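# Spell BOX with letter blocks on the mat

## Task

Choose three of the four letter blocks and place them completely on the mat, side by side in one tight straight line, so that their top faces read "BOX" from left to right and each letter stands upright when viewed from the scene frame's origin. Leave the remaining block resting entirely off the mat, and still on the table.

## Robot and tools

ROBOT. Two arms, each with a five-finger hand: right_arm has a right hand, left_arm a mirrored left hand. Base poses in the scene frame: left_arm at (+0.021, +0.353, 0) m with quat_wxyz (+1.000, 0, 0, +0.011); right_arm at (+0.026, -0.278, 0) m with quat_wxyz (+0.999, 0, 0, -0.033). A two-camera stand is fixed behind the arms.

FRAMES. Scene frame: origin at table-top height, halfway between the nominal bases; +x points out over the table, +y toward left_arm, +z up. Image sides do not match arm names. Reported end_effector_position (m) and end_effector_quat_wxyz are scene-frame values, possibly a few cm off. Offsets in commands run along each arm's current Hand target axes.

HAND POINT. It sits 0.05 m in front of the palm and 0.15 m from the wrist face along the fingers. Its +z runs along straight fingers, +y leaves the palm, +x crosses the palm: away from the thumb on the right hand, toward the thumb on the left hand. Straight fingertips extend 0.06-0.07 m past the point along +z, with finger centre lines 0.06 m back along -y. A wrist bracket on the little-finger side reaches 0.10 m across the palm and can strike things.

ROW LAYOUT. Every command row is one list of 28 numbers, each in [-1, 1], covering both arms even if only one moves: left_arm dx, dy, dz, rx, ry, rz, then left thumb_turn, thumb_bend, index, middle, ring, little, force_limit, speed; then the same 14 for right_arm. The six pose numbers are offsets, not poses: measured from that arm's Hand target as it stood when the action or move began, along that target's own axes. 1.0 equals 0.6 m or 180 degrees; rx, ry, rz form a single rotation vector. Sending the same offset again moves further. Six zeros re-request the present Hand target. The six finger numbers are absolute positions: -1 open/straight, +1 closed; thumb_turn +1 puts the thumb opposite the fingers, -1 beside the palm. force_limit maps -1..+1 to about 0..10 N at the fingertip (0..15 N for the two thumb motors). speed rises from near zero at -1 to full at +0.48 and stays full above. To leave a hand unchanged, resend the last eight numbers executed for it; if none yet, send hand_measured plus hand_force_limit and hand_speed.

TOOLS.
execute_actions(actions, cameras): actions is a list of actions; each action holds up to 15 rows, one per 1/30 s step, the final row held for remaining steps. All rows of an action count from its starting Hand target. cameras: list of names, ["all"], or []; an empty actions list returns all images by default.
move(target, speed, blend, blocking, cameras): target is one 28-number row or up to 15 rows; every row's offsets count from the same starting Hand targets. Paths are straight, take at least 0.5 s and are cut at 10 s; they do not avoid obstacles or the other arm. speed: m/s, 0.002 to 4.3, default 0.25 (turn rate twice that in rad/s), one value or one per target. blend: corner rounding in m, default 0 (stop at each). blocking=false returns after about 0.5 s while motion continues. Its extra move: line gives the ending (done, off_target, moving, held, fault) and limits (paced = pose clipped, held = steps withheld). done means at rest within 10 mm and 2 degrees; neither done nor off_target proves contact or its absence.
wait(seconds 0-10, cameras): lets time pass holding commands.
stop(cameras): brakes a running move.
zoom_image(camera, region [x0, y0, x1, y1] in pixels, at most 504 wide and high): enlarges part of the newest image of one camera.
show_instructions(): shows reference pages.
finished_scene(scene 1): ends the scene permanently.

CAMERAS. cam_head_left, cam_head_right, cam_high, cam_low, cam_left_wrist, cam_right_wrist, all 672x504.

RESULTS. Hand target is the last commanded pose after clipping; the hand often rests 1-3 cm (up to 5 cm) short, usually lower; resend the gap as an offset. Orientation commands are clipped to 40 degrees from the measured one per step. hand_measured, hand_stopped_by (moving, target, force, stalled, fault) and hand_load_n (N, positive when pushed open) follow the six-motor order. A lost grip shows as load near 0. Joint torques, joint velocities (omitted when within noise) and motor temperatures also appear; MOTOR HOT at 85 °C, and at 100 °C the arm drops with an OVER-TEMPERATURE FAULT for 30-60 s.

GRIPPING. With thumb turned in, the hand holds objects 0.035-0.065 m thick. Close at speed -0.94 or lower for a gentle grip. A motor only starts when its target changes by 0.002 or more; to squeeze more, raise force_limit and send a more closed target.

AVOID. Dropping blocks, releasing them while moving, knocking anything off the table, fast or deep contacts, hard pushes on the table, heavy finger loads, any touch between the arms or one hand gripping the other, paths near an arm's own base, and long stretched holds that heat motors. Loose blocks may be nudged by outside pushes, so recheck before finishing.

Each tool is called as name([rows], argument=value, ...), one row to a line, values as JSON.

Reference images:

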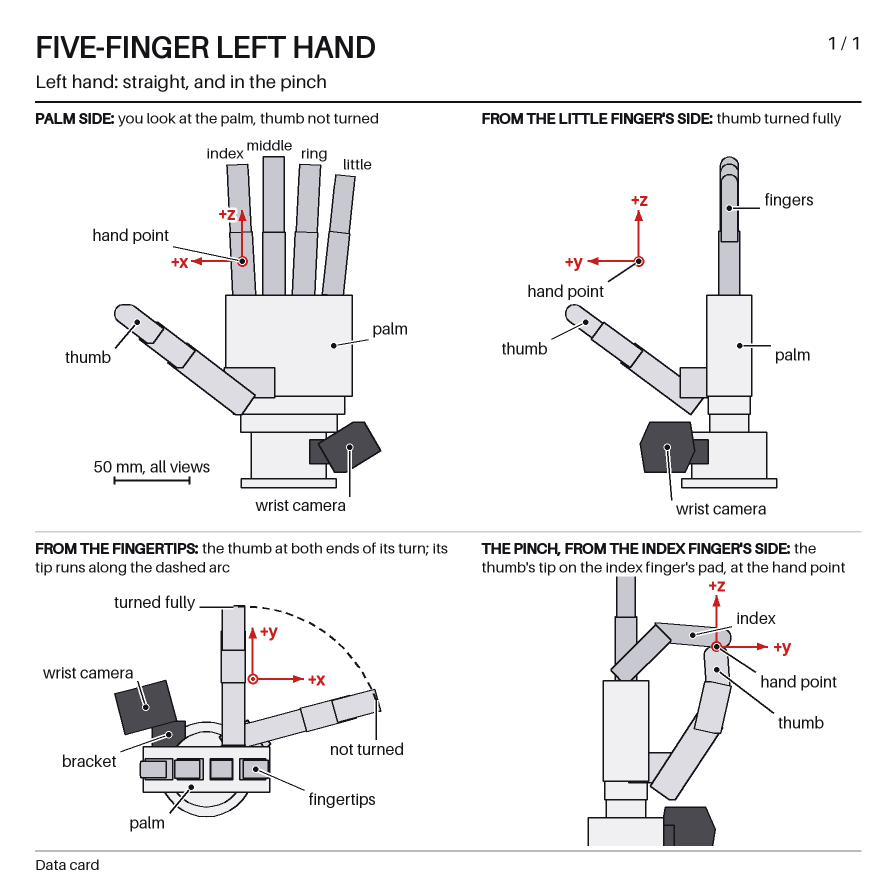

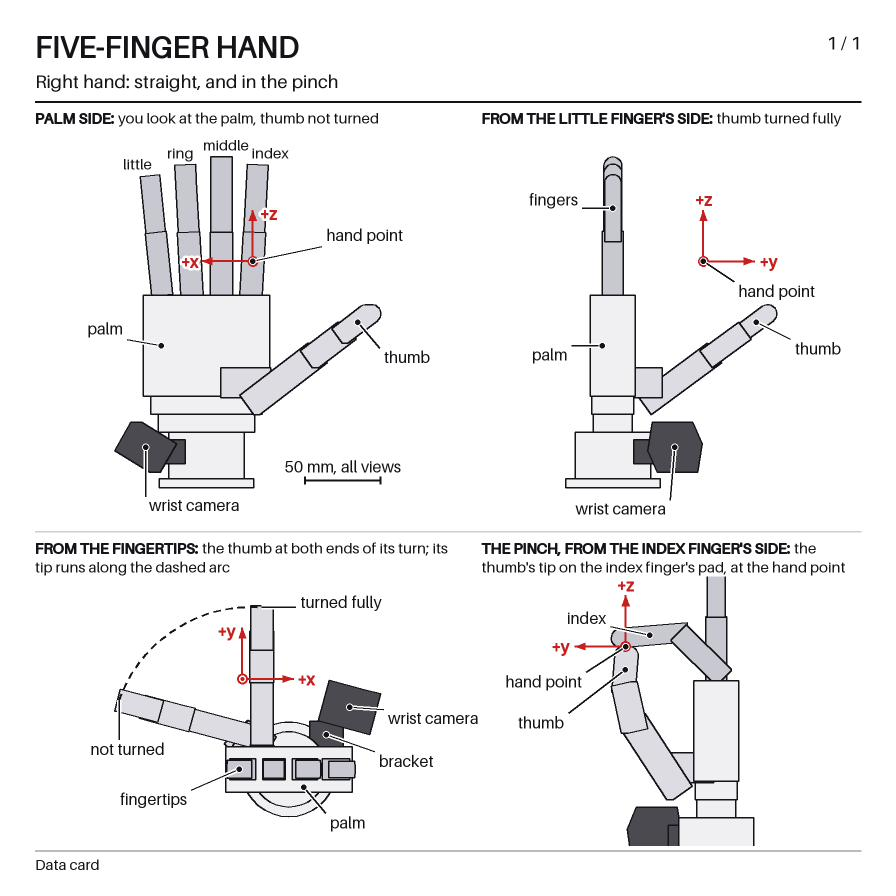

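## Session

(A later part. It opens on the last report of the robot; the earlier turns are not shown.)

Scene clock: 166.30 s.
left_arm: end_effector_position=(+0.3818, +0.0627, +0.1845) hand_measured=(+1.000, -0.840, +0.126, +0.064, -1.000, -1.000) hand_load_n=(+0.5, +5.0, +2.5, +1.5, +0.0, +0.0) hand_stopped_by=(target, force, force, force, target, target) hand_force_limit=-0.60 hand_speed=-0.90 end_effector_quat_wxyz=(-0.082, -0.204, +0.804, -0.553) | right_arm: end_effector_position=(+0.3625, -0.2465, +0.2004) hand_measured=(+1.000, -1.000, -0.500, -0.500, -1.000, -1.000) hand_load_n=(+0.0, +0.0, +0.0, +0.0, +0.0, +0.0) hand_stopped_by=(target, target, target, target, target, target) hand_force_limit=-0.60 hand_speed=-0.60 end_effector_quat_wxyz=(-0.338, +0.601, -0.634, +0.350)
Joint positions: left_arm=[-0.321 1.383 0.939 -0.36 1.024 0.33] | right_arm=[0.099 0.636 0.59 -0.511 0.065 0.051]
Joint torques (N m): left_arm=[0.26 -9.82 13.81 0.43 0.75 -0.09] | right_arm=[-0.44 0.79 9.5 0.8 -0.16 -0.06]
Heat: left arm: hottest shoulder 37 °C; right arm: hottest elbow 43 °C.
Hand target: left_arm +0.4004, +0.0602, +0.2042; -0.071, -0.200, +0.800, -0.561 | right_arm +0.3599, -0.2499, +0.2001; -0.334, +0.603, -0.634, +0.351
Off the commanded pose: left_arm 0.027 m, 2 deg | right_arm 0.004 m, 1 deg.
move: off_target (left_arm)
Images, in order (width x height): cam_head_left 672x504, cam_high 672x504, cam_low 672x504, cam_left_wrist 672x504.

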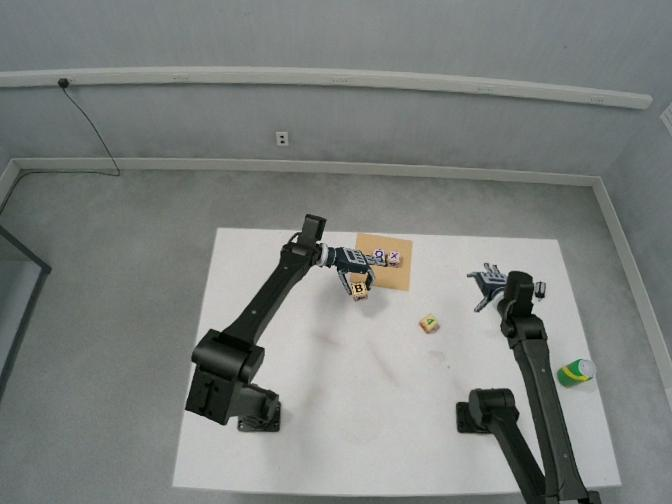

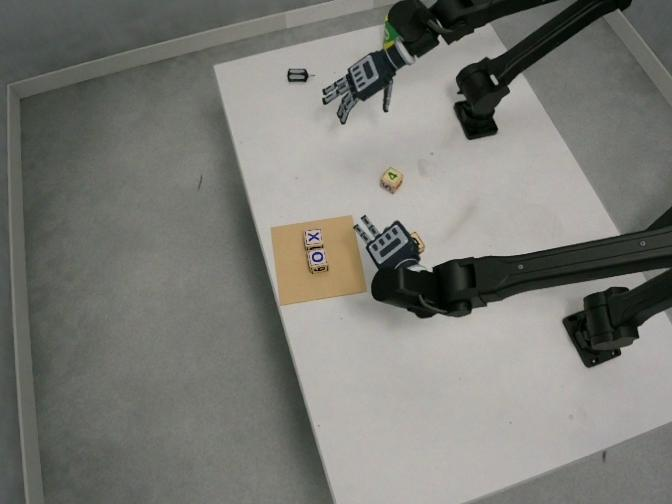

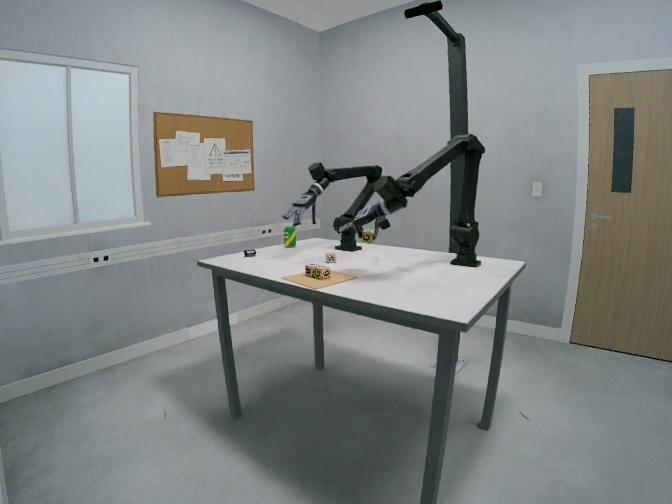

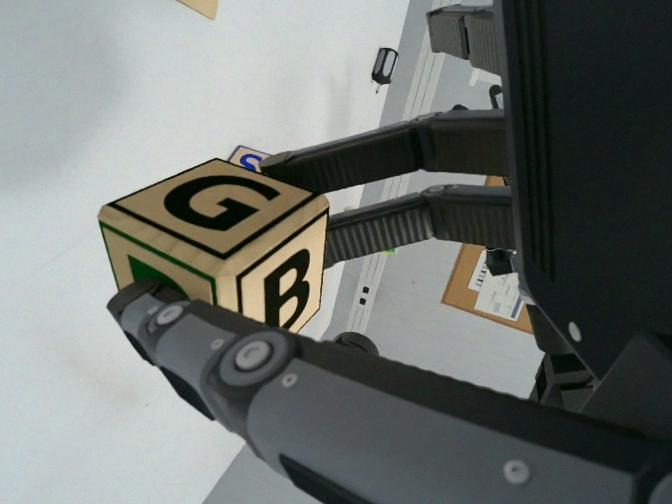

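move(target=[-0.0688,0.0727,0.1485,-0.0426,0.1096,0.0454,1,-0.4,0.3,0.1,-1,-1,-0.6,-0.9,0,0,0,0,0,0,1,-1,-0.5,-0.5,-1,-1,-0.6,-0.6], speed=0.2, cameras=["cam_low", "cam_high", "cam_head_left"])

zoom_image(camera="cam_head_left", region=[340, 230, 420, 310])

zoom_image(camera="cam_low", region=[290, 210, 380, 280])

Scene clock: 170.90 s.
left_arm: end_effector_position=(+0.4182, +0.0106, +0.1103) hand_measured=(+1.000, -0.840, +0.126, +0.064, -1.000, -1.000) hand_load_n=(+0.5, +5.0, +2.5, +1.5, +0.0, +0.0) hand_stopped_by=(target, force, force, force, target, target) hand_force_limit=-0.60 hand_speed=-0.90 end_effector_quat_wxyz=(-0.188, -0.054, +0.824, -0.531) | right_arm: end_effector_position=(+0.3625, -0.2465, +0.2004) hand_measured=(+1.000, -1.000, -0.500, -0.500, -1.000, -1.000) hand_load_n=(+0.0, +0.0, +0.0, +0.0, +0.0, +0.0) hand_stopped_by=(target, target, target, target, target, target) hand_force_limit=-0.60 hand_speed=-0.60 end_effector_quat_wxyz=(-0.338, +0.601, -0.634, +0.350)
Joint positions: left_arm=[-0.404 1.814 1.297 -0.788 1.183 0.879] | right_arm=[0.099 0.636 0.59 -0.511 0.065 0.051]
Joint torques (N m): left_arm=[-1.26 -15.33 12.27 -0.16 1 0.04] | right_arm=[0.62 0.5 9.47 1.01 -0.16 -0.07]
Heat: left arm: hottest shoulder 37 °C; right arm: hottest elbow 43 °C.
Hand target: left_arm +0.4304, +0.0002, +0.1203; -0.180, -0.039, +0.824, -0.537 | right_arm +0.3599, -0.2499, +0.2001; -0.334, +0.603, -0.634, +0.351
Off the commanded pose: left_arm 0.019 m, 2 deg | right_arm 0.004 m, 1 deg.
move: off_target (left_arm)
Images, in order (width x height): cam_head_left 672x504, cam_high 672x504, cam_low 672x504.

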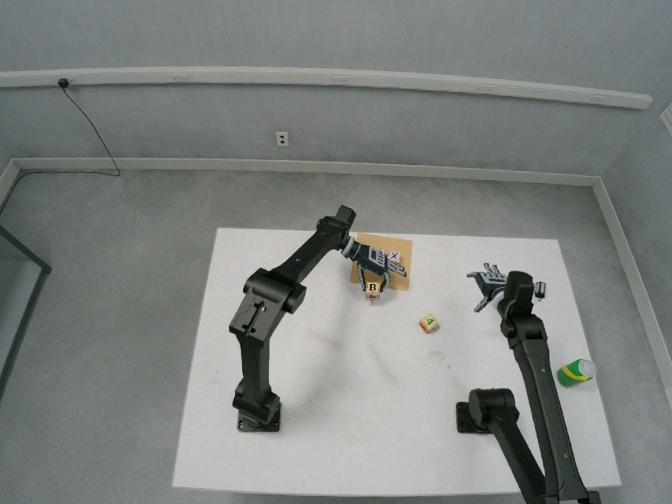

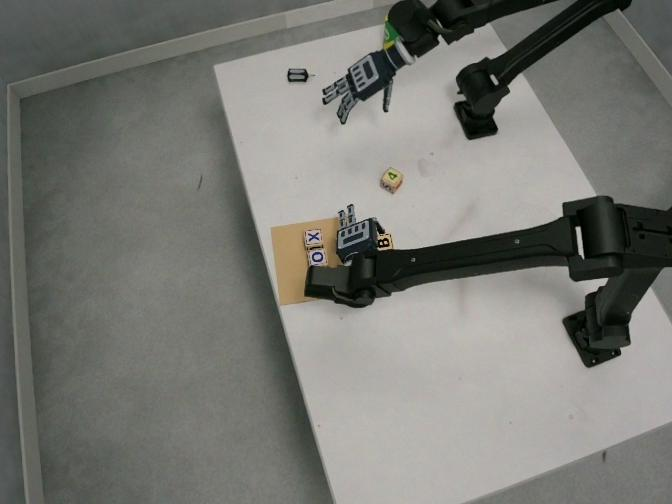

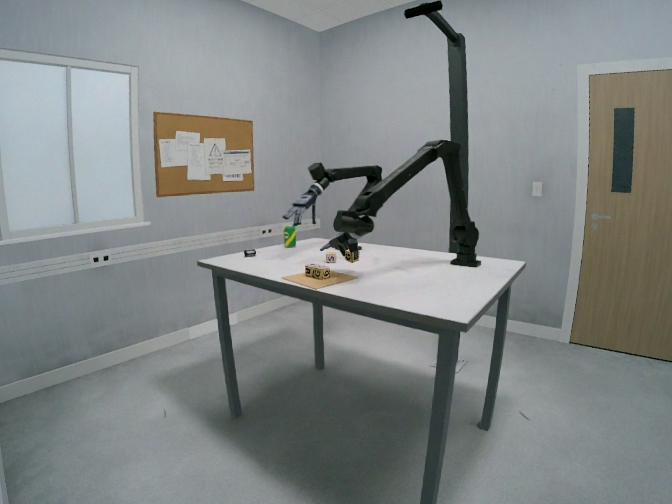

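Scaled by 6.300.

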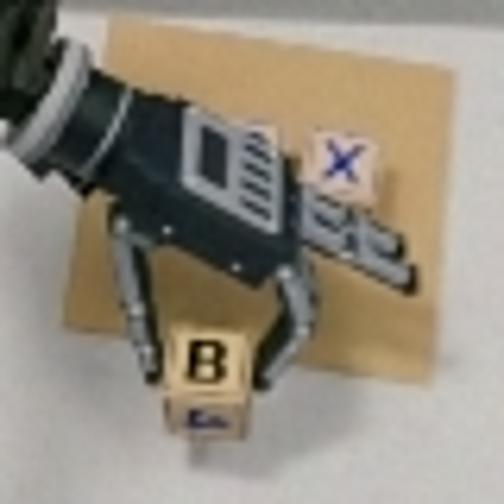

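Scaled by 5.600.

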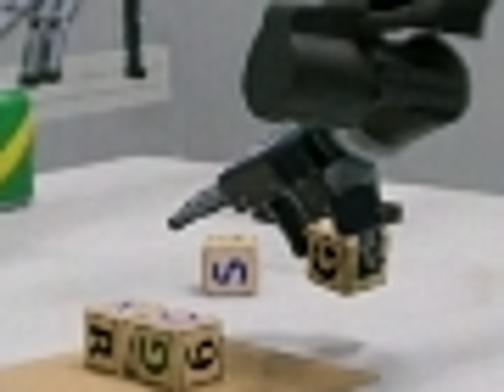

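move(target=[-0.0273,0.0701,0.0291,0,0,0,1,-0.4,0.3,0.1,-1,-1,-0.6,-0.9,0,0,0,0,0,0,1,-1,-0.5,-0.5,-1,-1,-0.6,-0.6], speed=0.12, cameras=["cam_low", "cam_head_left"])

zoom_image(camera="cam_low", region=[300, 220, 380, 290])

zoom_image(camera="cam_head_left", region=[340, 230, 420, 310])

Scene clock: 172.50 s.
left_arm: end_effector_position=(+0.4308, +0.0057, +0.0742) hand_measured=(+1.000, -0.840, +0.126, +0.064, -1.000, -1.000) hand_load_n=(+0.5, +5.0, +2.5, +1.5, +0.0, +0.0) hand_stopped_by=(target, force, force, force, target, target) hand_force_limit=-0.60 hand_speed=-0.90 end_effector_quat_wxyz=(-0.181, -0.048, +0.824, -0.535) | right_arm: end_effector_position=(+0.3625, -0.2465, +0.2004) hand_measured=(+1.000, -1.000, -0.500, -0.500, -1.000, -1.000) hand_load_n=(+0.0, +0.0, +0.0, +0.0, +0.0, +0.5) hand_stopped_by=(target, target, target, target, target, target) hand_force_limit=-0.60 hand_speed=-0.60 end_effector_quat_wxyz=(-0.338, +0.601, -0.634, +0.350)
Joint positions: left_arm=[-0.404 1.886 1.297 -0.7 1.183 0.884] | right_arm=[0.099 0.636 0.59 -0.511 0.065 0.051]
Joint torques (N m): left_arm=[-1.38 -16.26 8.02 0.72 0.98 0.05] | right_arm=[0.21 1.26 9.83 0.99 -0.12 -0.11]
Heat: left arm: hottest shoulder 37 °C; right arm: hottest elbow 43 °C.
Hand target: left_arm +0.4305, +0.0002, +0.0719; -0.180, -0.039, +0.824, -0.537 | right_arm +0.3599, -0.2499, +0.2001; -0.334, +0.603, -0.634, +0.351
Off the commanded pose: left_arm 0.006 m, 1 deg | right_arm 0.004 m, 1 deg.
move: done
Images, in order (width x height): cam_head_left 672x504, cam_low 672x504.

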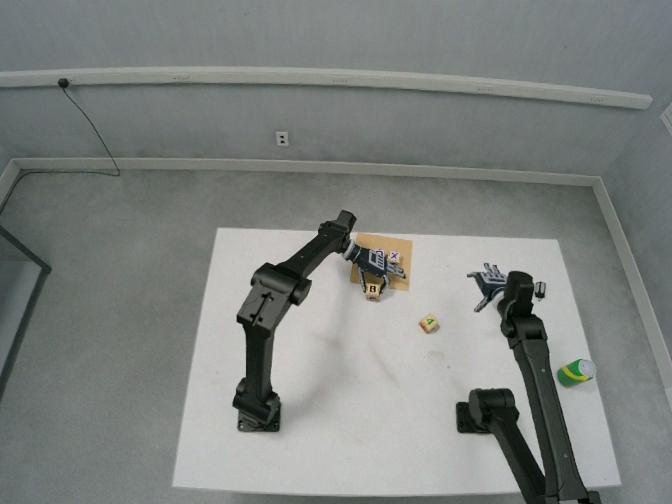

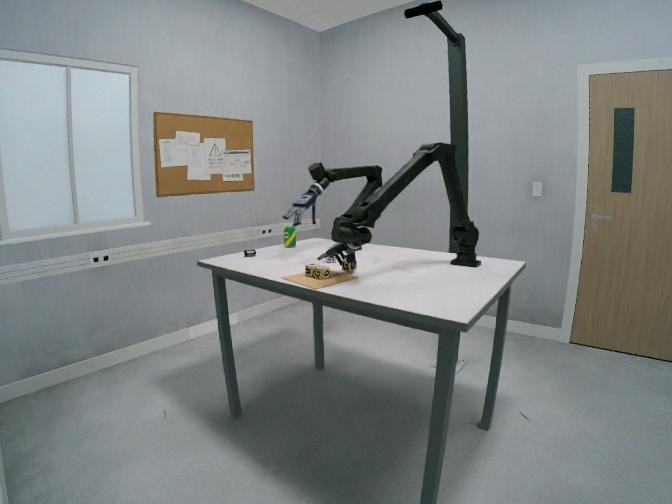

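Scaled by 6.300.

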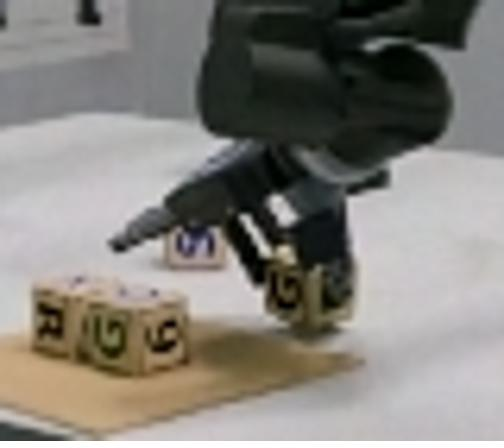

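Scaled by 6.300.

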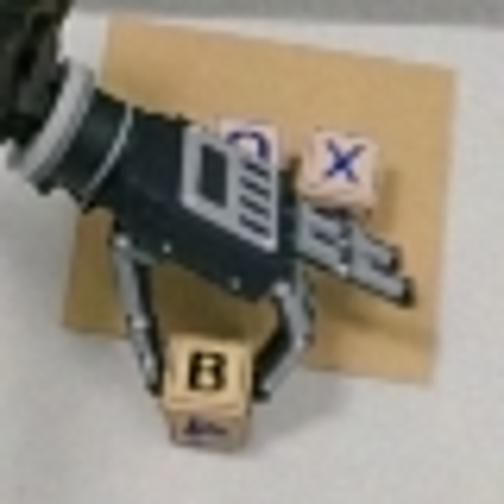

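move(target=[-0.0088,0.0226,0.0094,0,0,0,1,-0.4,0.3,0.1,-1,-1,-0.6,-0.9,0,0,0,0,0,0,1,-1,-0.5,-0.5,-1,-1,-0.6,-0.6], speed=0.08, cameras=["cam_low", "cam_head_left", "cam_left_wrist"])

zoom_image(camera="cam_low", region=[320, 240, 380, 290])

Scene clock: 173.73 s.
left_arm: end_effector_position=(+0.4341, +0.0037, +0.0684) hand_measured=(+1.000, -0.840, +0.126, +0.064, -1.000, -1.000) hand_load_n=(+1.5, +4.5, +3.0, +0.5, +0.0, +0.0) hand_stopped_by=(target, force, force, force, target, target) hand_force_limit=-0.60 hand_speed=-0.90 end_effector_quat_wxyz=(-0.176, -0.042, +0.822, -0.539) | right_arm: end_effector_position=(+0.3625, -0.2465, +0.2004) hand_measured=(+1.000, -1.000, -0.500, -0.500, -1.000, -1.000) hand_load_n=(+0.0, +0.0, +0.0, +0.0, +0.0, +0.0) hand_stopped_by=(target, target, target, target, target, target) hand_force_limit=-0.60 hand_speed=-0.60 end_effector_quat_wxyz=(-0.338, +0.601, -0.634, +0.350)
Joint positions: left_arm=[-0.404 1.898 1.295 -0.669 1.189 0.884] | right_arm=[0.099 0.636 0.59 -0.511 0.065 0.051]
Joint torques (N m): left_arm=[-1.32 -15.5 7.04 0.92 0.76 0.05] | right_arm=[-0.09 0.56 9.65 1.07 -0.14 -0.12]
Heat: left arm: hottest shoulder 37 °C; right arm: hottest elbow 43 °C.
Hand target: left_arm +0.4305, +0.0001, +0.0564; -0.180, -0.039, +0.824, -0.537 | right_arm +0.3599, -0.2499, +0.2001; -0.334, +0.603, -0.634, +0.351
Off the commanded pose: left_arm 0.013 m, 1 deg | right_arm 0.004 m, 1 deg.
move: off_target (left_arm)
Images, in order (width x height): cam_head_left 672x504, cam_low 672x504, cam_left_wrist 672x504.

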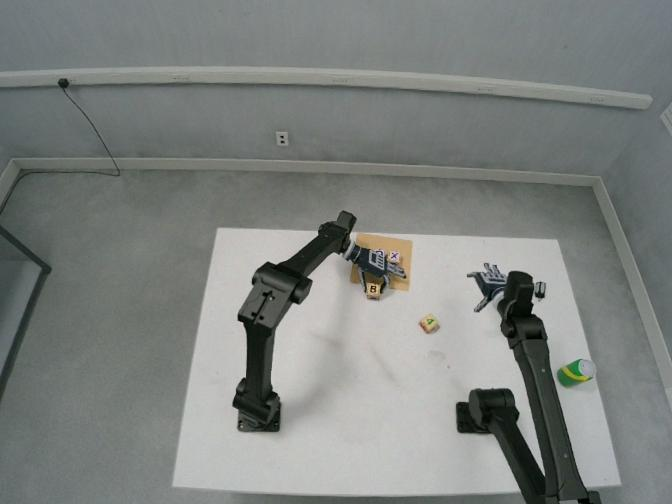

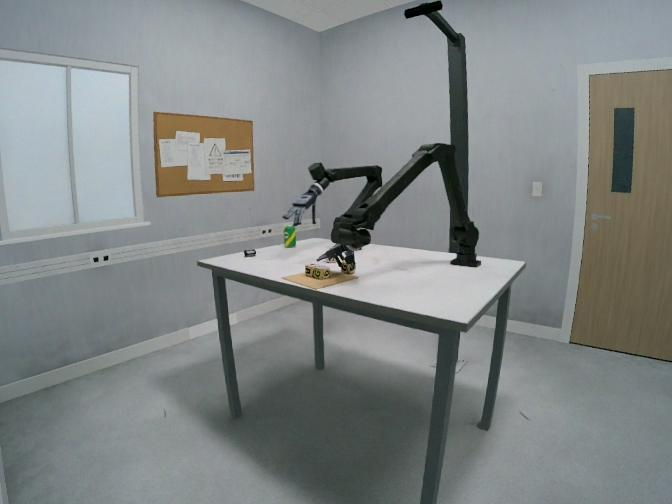

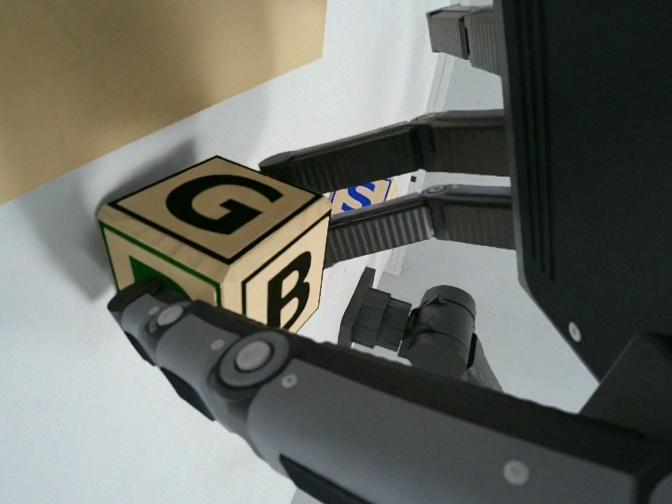

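Scaled by 8.400.

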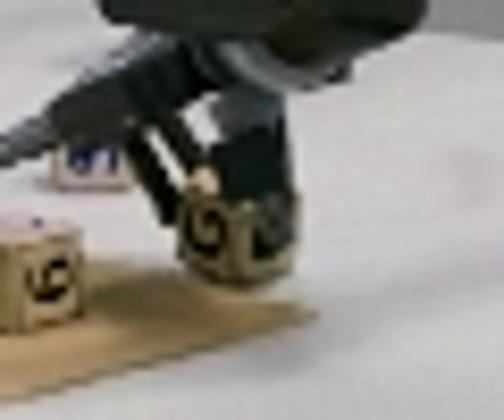

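execute_actions(actions=[], cameras=["cam_head_left", "cam_high", "cam_low", "cam_left_wrist"])

Scene clock: 174.67 s.
left_arm: end_effector_position=(+0.4341, +0.0037, +0.0684) hand_measured=(+1.000, -0.840, +0.126, +0.064, -1.000, -1.000) hand_load_n=(+1.0, +4.5, +3.0, +0.0, +0.0, +0.0) hand_stopped_by=(target, force, force, force, target, target) hand_force_limit=-0.60 hand_speed=-0.90 end_effector_quat_wxyz=(-0.176, -0.042, +0.822, -0.539) | right_arm: end_effector_position=(+0.3625, -0.2465, +0.2004) hand_measured=(+1.000, -1.000, -0.500, -0.500, -1.000, -1.000) hand_load_n=(+0.0, +0.0, +0.0, +0.0, +0.0, +0.0) hand_stopped_by=(target, target, target, target, target, target) hand_force_limit=-0.60 hand_speed=-0.60 end_effector_quat_wxyz=(-0.338, +0.601, -0.634, +0.350)
Joint positions: left_arm=[-0.404 1.898 1.295 -0.669 1.189 0.884] | right_arm=[0.099 0.636 0.59 -0.511 0.065 0.051]
Joint velocities: within noise
Joint torques (N m): left_arm=[-1.32 -15.56 7.04 0.91 0.76 0.06] | right_arm=[-0.5 0.38 9.54 0.77 -0.11 -0.12]
Motor temperatures (°C): left_arm=[31 37 37 32 27 28] | right_arm=[31 32 43 29 27 28]
Heat: left arm: hottest shoulder 37 °C; right arm: hottest elbow 43 °C.
Hand target: left_arm +0.4305, +0.0001, +0.0564; -0.180, -0.039, +0.824, -0.537 | right_arm +0.3599, -0.2499, +0.2001; -0.334, +0.603, -0.634, +0.351
Off the commanded pose: left_arm 0.013 m, 1 deg | right_arm 0.004 m, 1 deg.
Images, in order (width x height): cam_head_left 672x504, cam_high 672x504, cam_low 672x504, cam_left_wrist 672x504.

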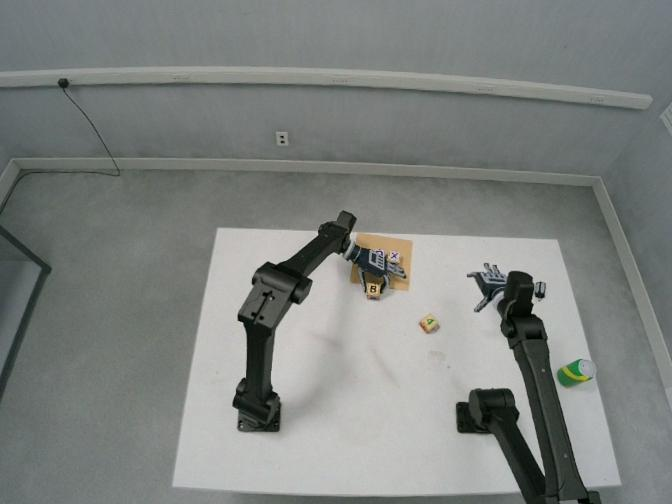

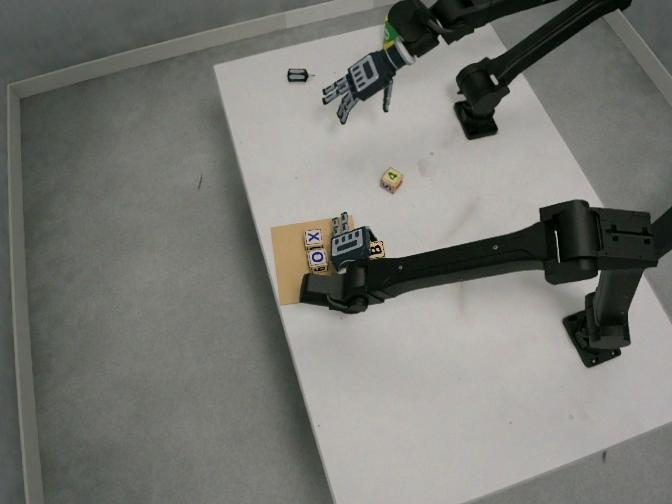

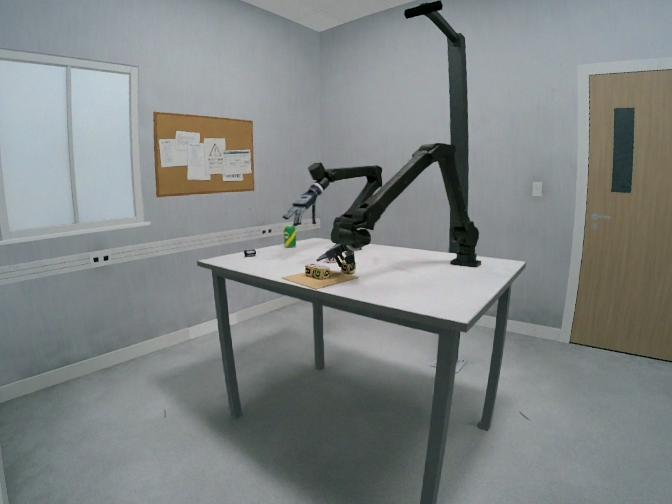

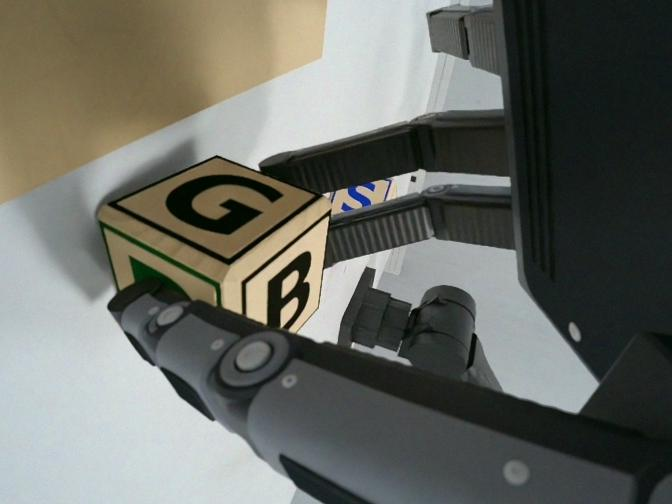

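zoom_image(camera="cam_low", region=[300, 230, 380, 290])

zoom_image(camera="cam_head_left", region=[340, 230, 420, 310])

Scaled by 6.300.

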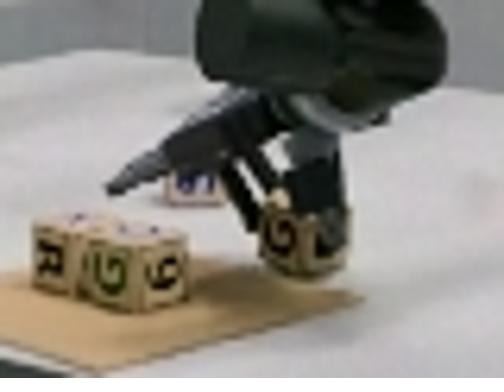

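Scaled by 6.300.

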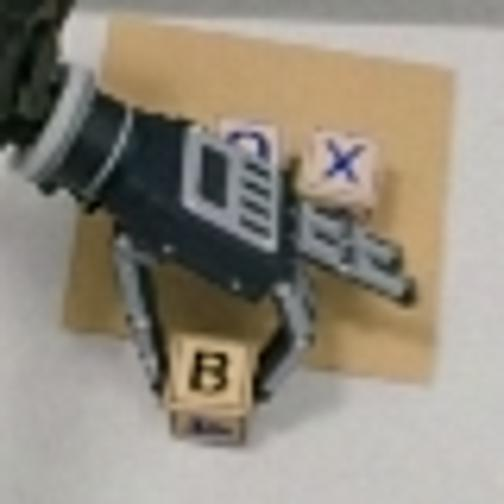

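execute_actions([
  [[0.00564,-0.01452,-0.00602,0,0,0,1,-1,-0.5,-0.5,-1,-1,-0.6,-0.5,0,0,0,0,0,0,1,-1,-0.5,-0.5,-1,-1,-0.6,-0.6]],
  [[0,0,0,0,0,0,1,-1,-0.5,-0.5,-1,-1,-0.6,-0.5,0,0,0,0,0,0,1,-1,-0.5,-0.5,-1,-1,-0.6,-0.6]],
], cameras=["cam_low", "cam_left_wrist", "cam_head_left"])

Scene clock: 176.43 s.
left_arm: end_effector_position=(+0.4342, +0.0038, +0.0682) hand_measured=(+1.000, -1.000, -0.500, -0.500, -1.000, -1.000) hand_load_n=(-0.5, +0.0, +0.0, +0.0, +0.0, +0.0) hand_stopped_by=(target, target, target, target, target, target) hand_force_limit=-0.60 hand_speed=-0.50 end_effector_quat_wxyz=(-0.176, -0.042, +0.823, -0.539) | right_arm: end_effector_position=(+0.3625, -0.2465, +0.2004) hand_measured=(+1.000, -1.000, -0.500, -0.500, -1.000, -1.000) hand_load_n=(+0.0, +0.0, +0.0, +0.0, +0.0, +0.0) hand_stopped_by=(target, target, target, target, target, target) hand_force_limit=-0.60 hand_speed=-0.60 end_effector_quat_wxyz=(-0.338, +0.601, -0.634, +0.350)
Joint positions: left_arm=[-0.404 1.898 1.295 -0.669 1.188 0.884] | right_arm=[0.099 0.636 0.59 -0.511 0.065 0.051]
Joint torques (N m): left_arm=[-1.38 -16.79 7.71 0.06 0.8 0.04] | right_arm=[0.44 0.09 9.5 0.76 -0.1 -0.15]
Heat: left arm: hottest shoulder 37 °C; right arm: hottest elbow 43 °C.
Hand target: left_arm +0.4305, +0.0001, +0.0664; -0.180, -0.039, +0.824, -0.537 | right_arm +0.3599, -0.2499, +0.2001; -0.334, +0.603, -0.634, +0.351
Off the commanded pose: left_arm 0.006 m, 1 deg | right_arm 0.004 m, 1 deg.
Images, in order (width x height): cam_head_left 672x504, cam_low 672x504, cam_left_wrist 672x504.

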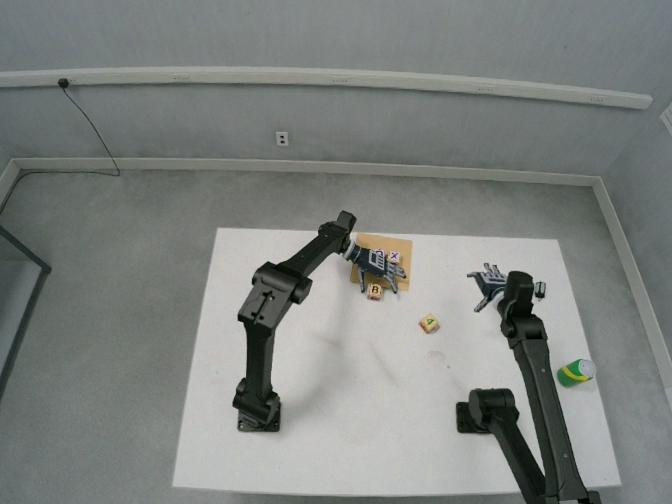

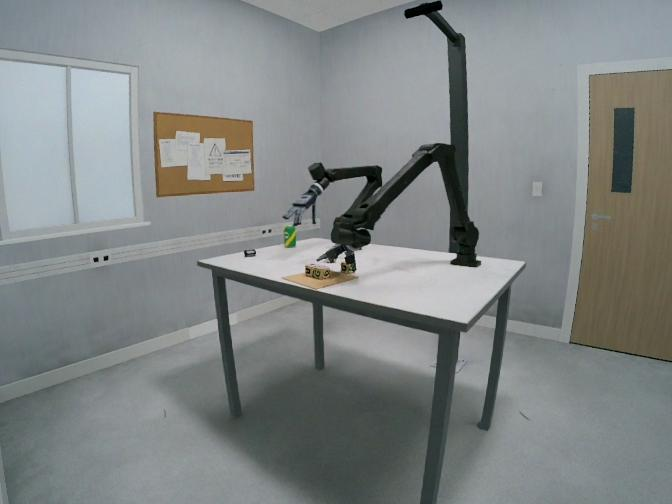

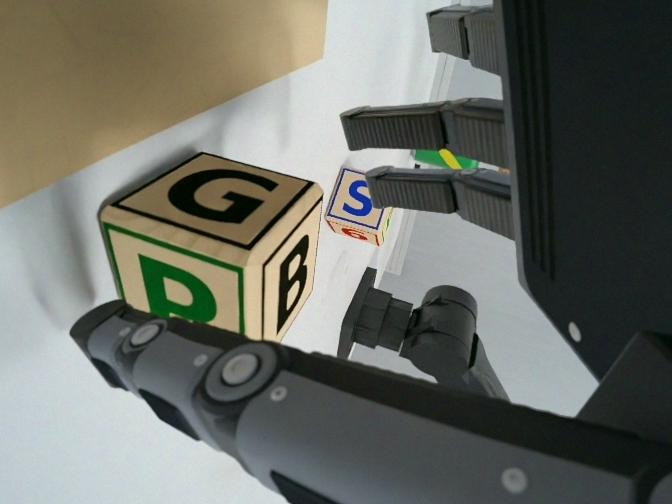

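move([
  [0.0677,-0.1742,-0.0722,0,0,0,1,-1,-0.5,-0.5,-1,-1,-0.6,-0.5,0,0,0,0,0,0,1,-1,-0.5,-0.5,-1,-1,-0.6,-0.6],
  [0.31905,0.0012,-0.5111,0,0,0,1,-1,-0.5,-0.5,-1,-1,-0.6,-0.5,0,0,0,0,0,0,1,-1,-0.5,-0.5,-1,-1,-0.6,-0.6],
], speed=[0.15,0.3], blend=[0.03,0], cameras=["cam_head_left", "cam_high", "cam_right_wrist"])

Scene clock: 179.47 s.
left_arm: end_effector_position=(+0.3323, +0.2974, +0.2399) hand_measured=(+1.000, -1.000, -0.500, -0.500, -1.000, -1.000) hand_load_n=(+0.0, +0.0, +0.0, +0.0, +0.0, -0.5) hand_stopped_by=(target, target, target, target, target, target) hand_force_limit=-0.60 hand_speed=-0.50 end_effector_quat_wxyz=(-0.036, -0.130, +0.868, -0.478) | right_arm: end_effector_position=(+0.3625, -0.2465, +0.2004) hand_measured=(+1.000, -1.000, -0.500, -0.500, -1.000, -1.000) hand_load_n=(+0.0, +0.0, +0.0, +0.0, +0.0, +0.0) hand_stopped_by=(target, target, target, target, target, target) hand_force_limit=-0.60 hand_speed=-0.60 end_effector_quat_wxyz=(-0.338, +0.601, -0.634, +0.350)
Joint positions: left_arm=[0.213 1.322 1.18 -1.676 0.979 1.642] | right_arm=[0.099 0.636 0.59 -0.511 0.065 0.051]
Joint torques (N m): left_arm=[0.09 -9.29 8.28 -0.84 0.68 0.08] | right_arm=[-0.62 1.61 9.36 1.01 -0.13 -0.1]
Heat: left arm: hottest shoulder 38 °C; right arm: hottest elbow 43 °C.
Hand target: left_arm +0.3298, +0.3004, +0.2406; -0.180, -0.039, +0.824, -0.537 | right_arm +0.3599, -0.2499, +0.2001; -0.334, +0.603, -0.634, +0.351
Off the commanded pose: left_arm 0.004 m, 21 deg | right_arm 0.004 m, 1 deg.
joint sent to its limit (left arm) — joint 4 (wrist pitch), lower limit. The joint targets are off in orientation, not in position.
move: off_target (left_arm)
Images, in order (width x height): cam_head_left 672x504, cam_high 672x504, cam_right_wrist 672x504.

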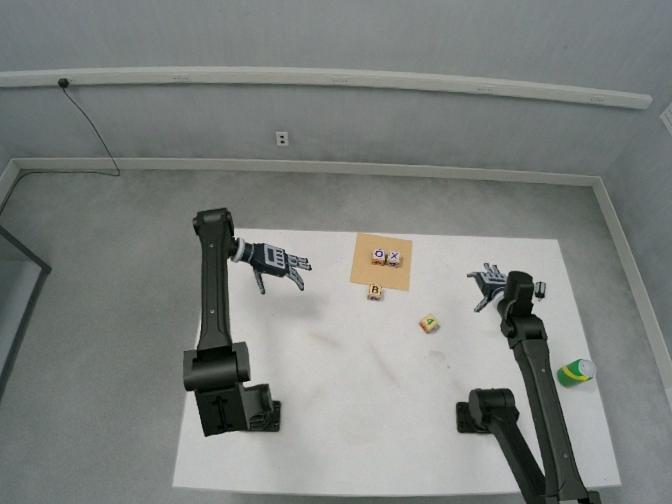

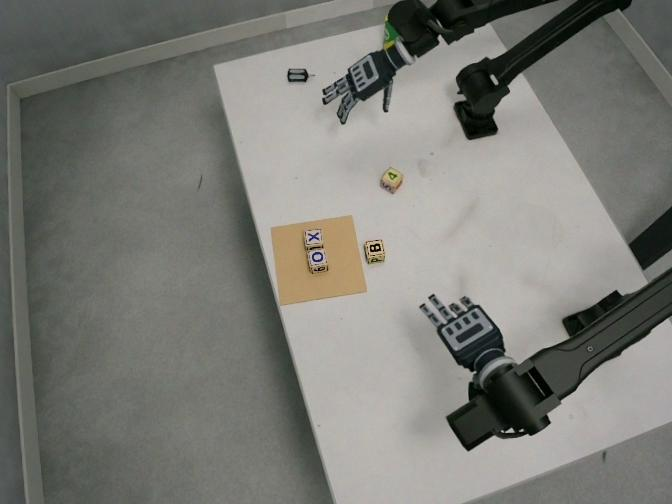

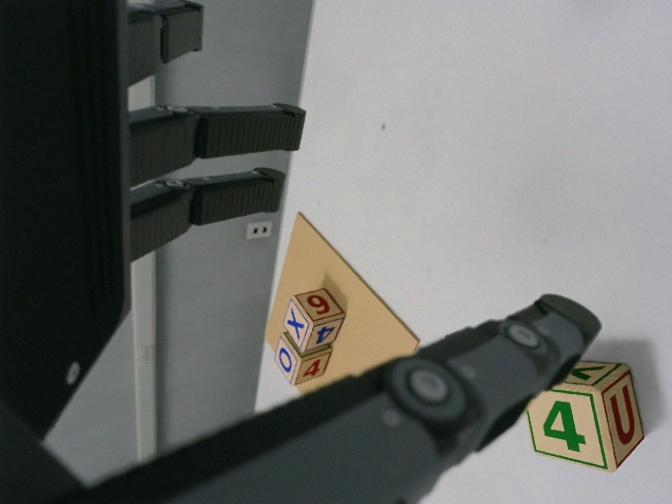

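zoom_image(camera="cam_head_left", region=[340, 225, 420, 305])

zoom_image(camera="cam_high", region=[290, 205, 410, 295])

Scaled by 6.300.

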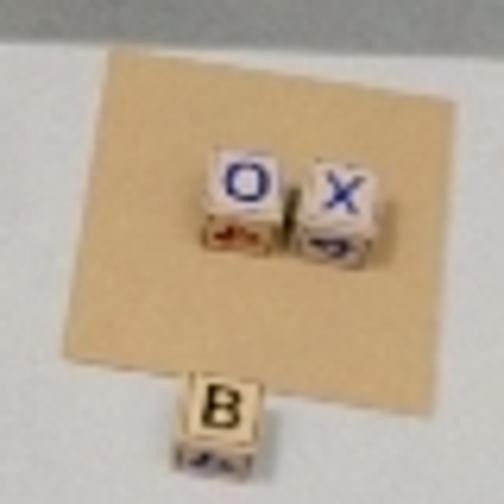

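Scaled by 4.200.

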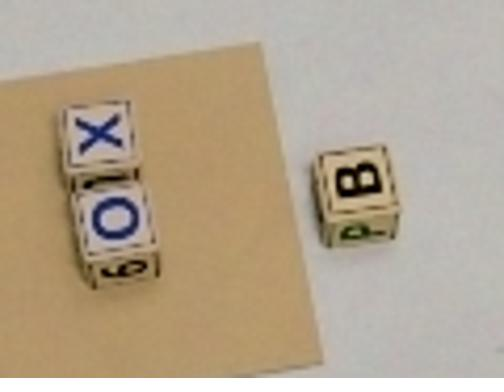

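move(target=[0,0,0,0,0,0,1,-1,-0.5,-0.5,-1,-1,-0.6,-0.5,-0.4736,0.0476,0.1443,0,0,0,1,-1,-0.6,-0.6,-1,-1,-0.6,-0.7], speed=0.3, cameras=["cam_head_left", "cam_high", "cam_right_wrist"])

Scene clock: 182.43 s.
left_arm: end_effector_position=(+0.3323, +0.2976, +0.2398) hand_measured=(+1.000, -1.000, -0.500, -0.500, -1.000, -1.000) hand_load_n=(+0.0, +0.0, +0.0, +0.0, +0.0, +0.0) hand_stopped_by=(target, target, target, target, target, target) hand_force_limit=-0.60 hand_speed=-0.50 end_effector_quat_wxyz=(-0.036, -0.129, +0.868, -0.478) | right_arm: end_effector_position=(+0.4125, +0.0107, +0.1053) hand_measured=(+1.000, -1.000, -0.600, -0.600, -1.000, -1.000) hand_load_n=(+0.0, +0.0, +0.0, +0.0, +0.0, +0.0) hand_stopped_by=(target, target, target, target, target, target) hand_force_limit=-0.60 hand_speed=-0.70 end_effector_quat_wxyz=(-0.304, +0.623, -0.629, +0.353)
Joint positions: left_arm=[0.213 1.322 1.18 -1.676 0.979 1.643] | right_arm=[0.876 1.329 0.798 -0.299 0.695 0.54]
Joint torques (N m): left_arm=[0.03 -9.29 8.29 -0.84 0.67 0.09] | right_arm=[0.15 -4.89 12.12 1.61 0.48 0.15]
Heat: left arm: hottest shoulder 38 °C; right arm: hottest elbow 43 °C.
Hand target: left_arm +0.3298, +0.3004, +0.2405; -0.180, -0.039, +0.824, -0.537 | right_arm +0.4323, +0.0309, +0.1299; -0.334, +0.603, -0.634, +0.351
Off the commanded pose: left_arm 0.004 m, 21 deg | right_arm 0.038 m, 4 deg.
joint sent to its limit (left arm) — joint 4 (wrist pitch), lower limit. The joint targets are off in orientation, not in position.
move: off_target (left_arm, right_arm)
Images, in order (width x height): cam_head_left 672x504, cam_high 672x504, cam_right_wrist 672x504.

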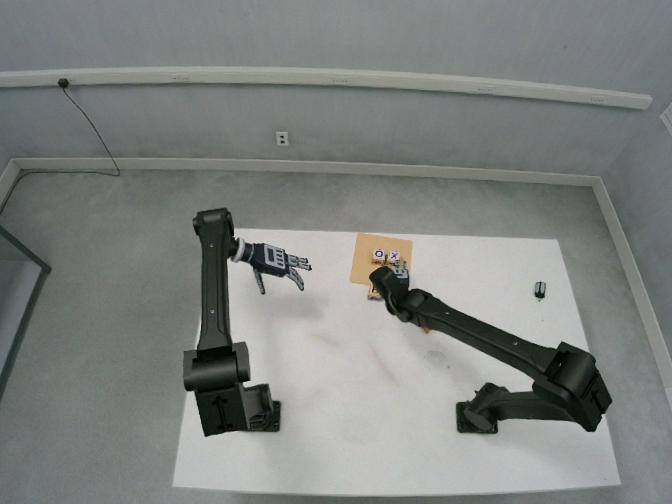

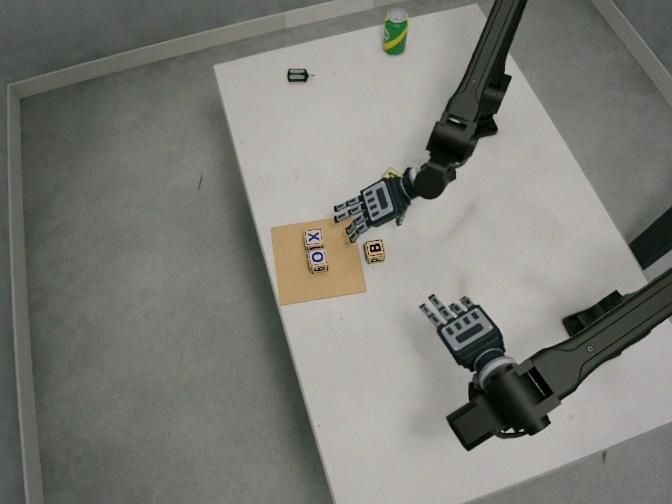

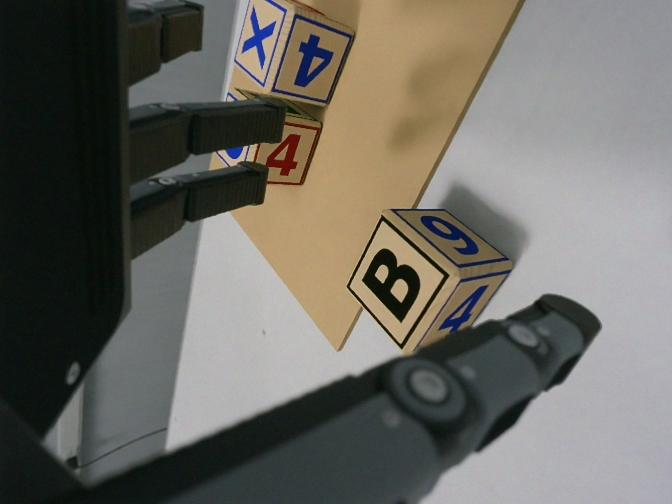

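move(target=[0,0,0,0,0,0,1,-1,-0.5,-0.5,-1,-1,-0.6,-0.5,-0.0191,0.0411,0.0443,0,0,0,1,-1,-0.6,-0.6,-1,-1,-0.6,-0.7], speed=0.15, cameras=["cam_head_left", "cam_high", "cam_right_wrist"])

Scene clock: 183.77 s.
left_arm: end_effector_position=(+0.3323, +0.2976, +0.2398) hand_measured=(+1.000, -1.000, -0.500, -0.500, -1.000, -1.000) hand_load_n=(+0.0, +0.0, +0.0, +0.0, +0.0, +0.0) hand_stopped_by=(target, target, target, target, target, target) hand_force_limit=-0.60 hand_speed=-0.50 end_effector_quat_wxyz=(-0.036, -0.129, +0.868, -0.478) | right_arm: end_effector_position=(+0.4259, +0.0246, +0.0753) hand_measured=(+1.000, -1.000, -0.600, -0.600, -1.000, -1.000) hand_load_n=(+0.0, +0.0, +0.0, +0.0, +0.0, +0.0) hand_stopped_by=(target, target, target, target, target, target) hand_force_limit=-0.60 hand_speed=-0.70 end_effector_quat_wxyz=(-0.308, +0.620, -0.630, +0.353)
Joint positions: left_arm=[0.213 1.322 1.18 -1.676 0.979 1.643] | right_arm=[0.876 1.429 0.798 -0.19 0.695 0.542]
Joint torques (N m): left_arm=[0.03 -9.23 8.28 -0.84 0.67 0.08] | right_arm=[0.5 -6.07 10.82 1.46 0.47 0.11]
Heat: left arm: hottest shoulder 37 °C; right arm: hottest elbow 43 °C.
Hand target: left_arm +0.3298, +0.3004, +0.2405; -0.180, -0.039, +0.824, -0.537 | right_arm +0.4423, +0.0420, +0.0949; -0.334, +0.603, -0.634, +0.351
Off the commanded pose: left_arm 0.004 m, 21 deg | right_arm 0.031 m, 4 deg.
joint sent to its limit (left arm) — joint 4 (wrist pitch), lower limit. The joint targets are off in orientation, not in position.
move: off_target (left_arm, right_arm)
Images, in order (width x height): cam_head_left 672x504, cam_high 672x504, cam_right_wrist 672x504.

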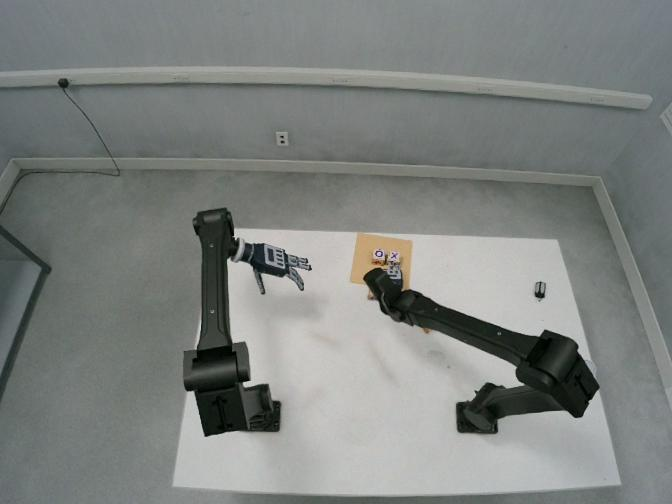

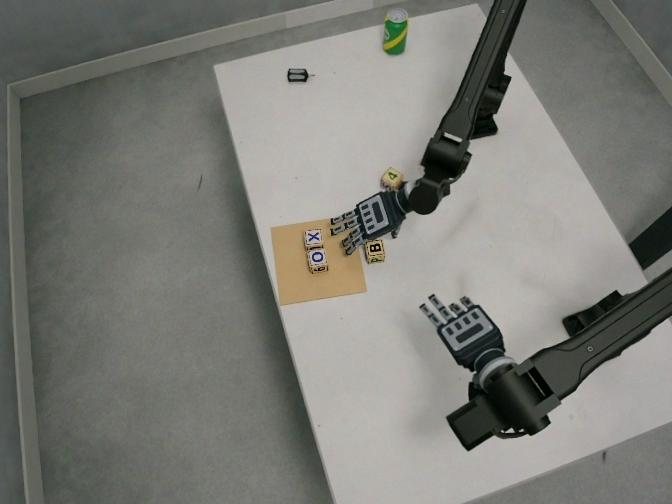

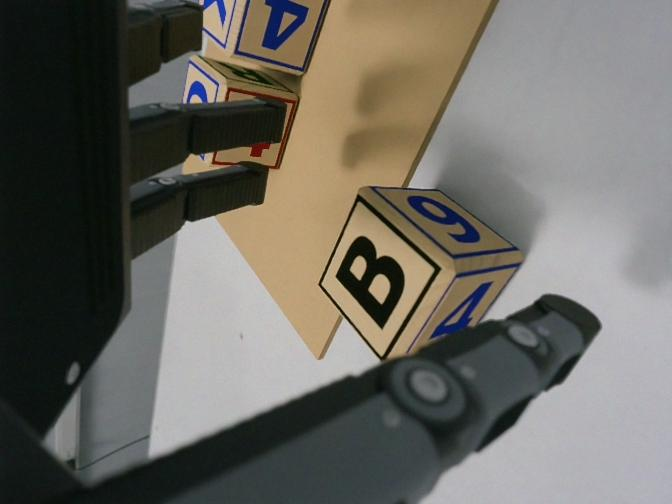

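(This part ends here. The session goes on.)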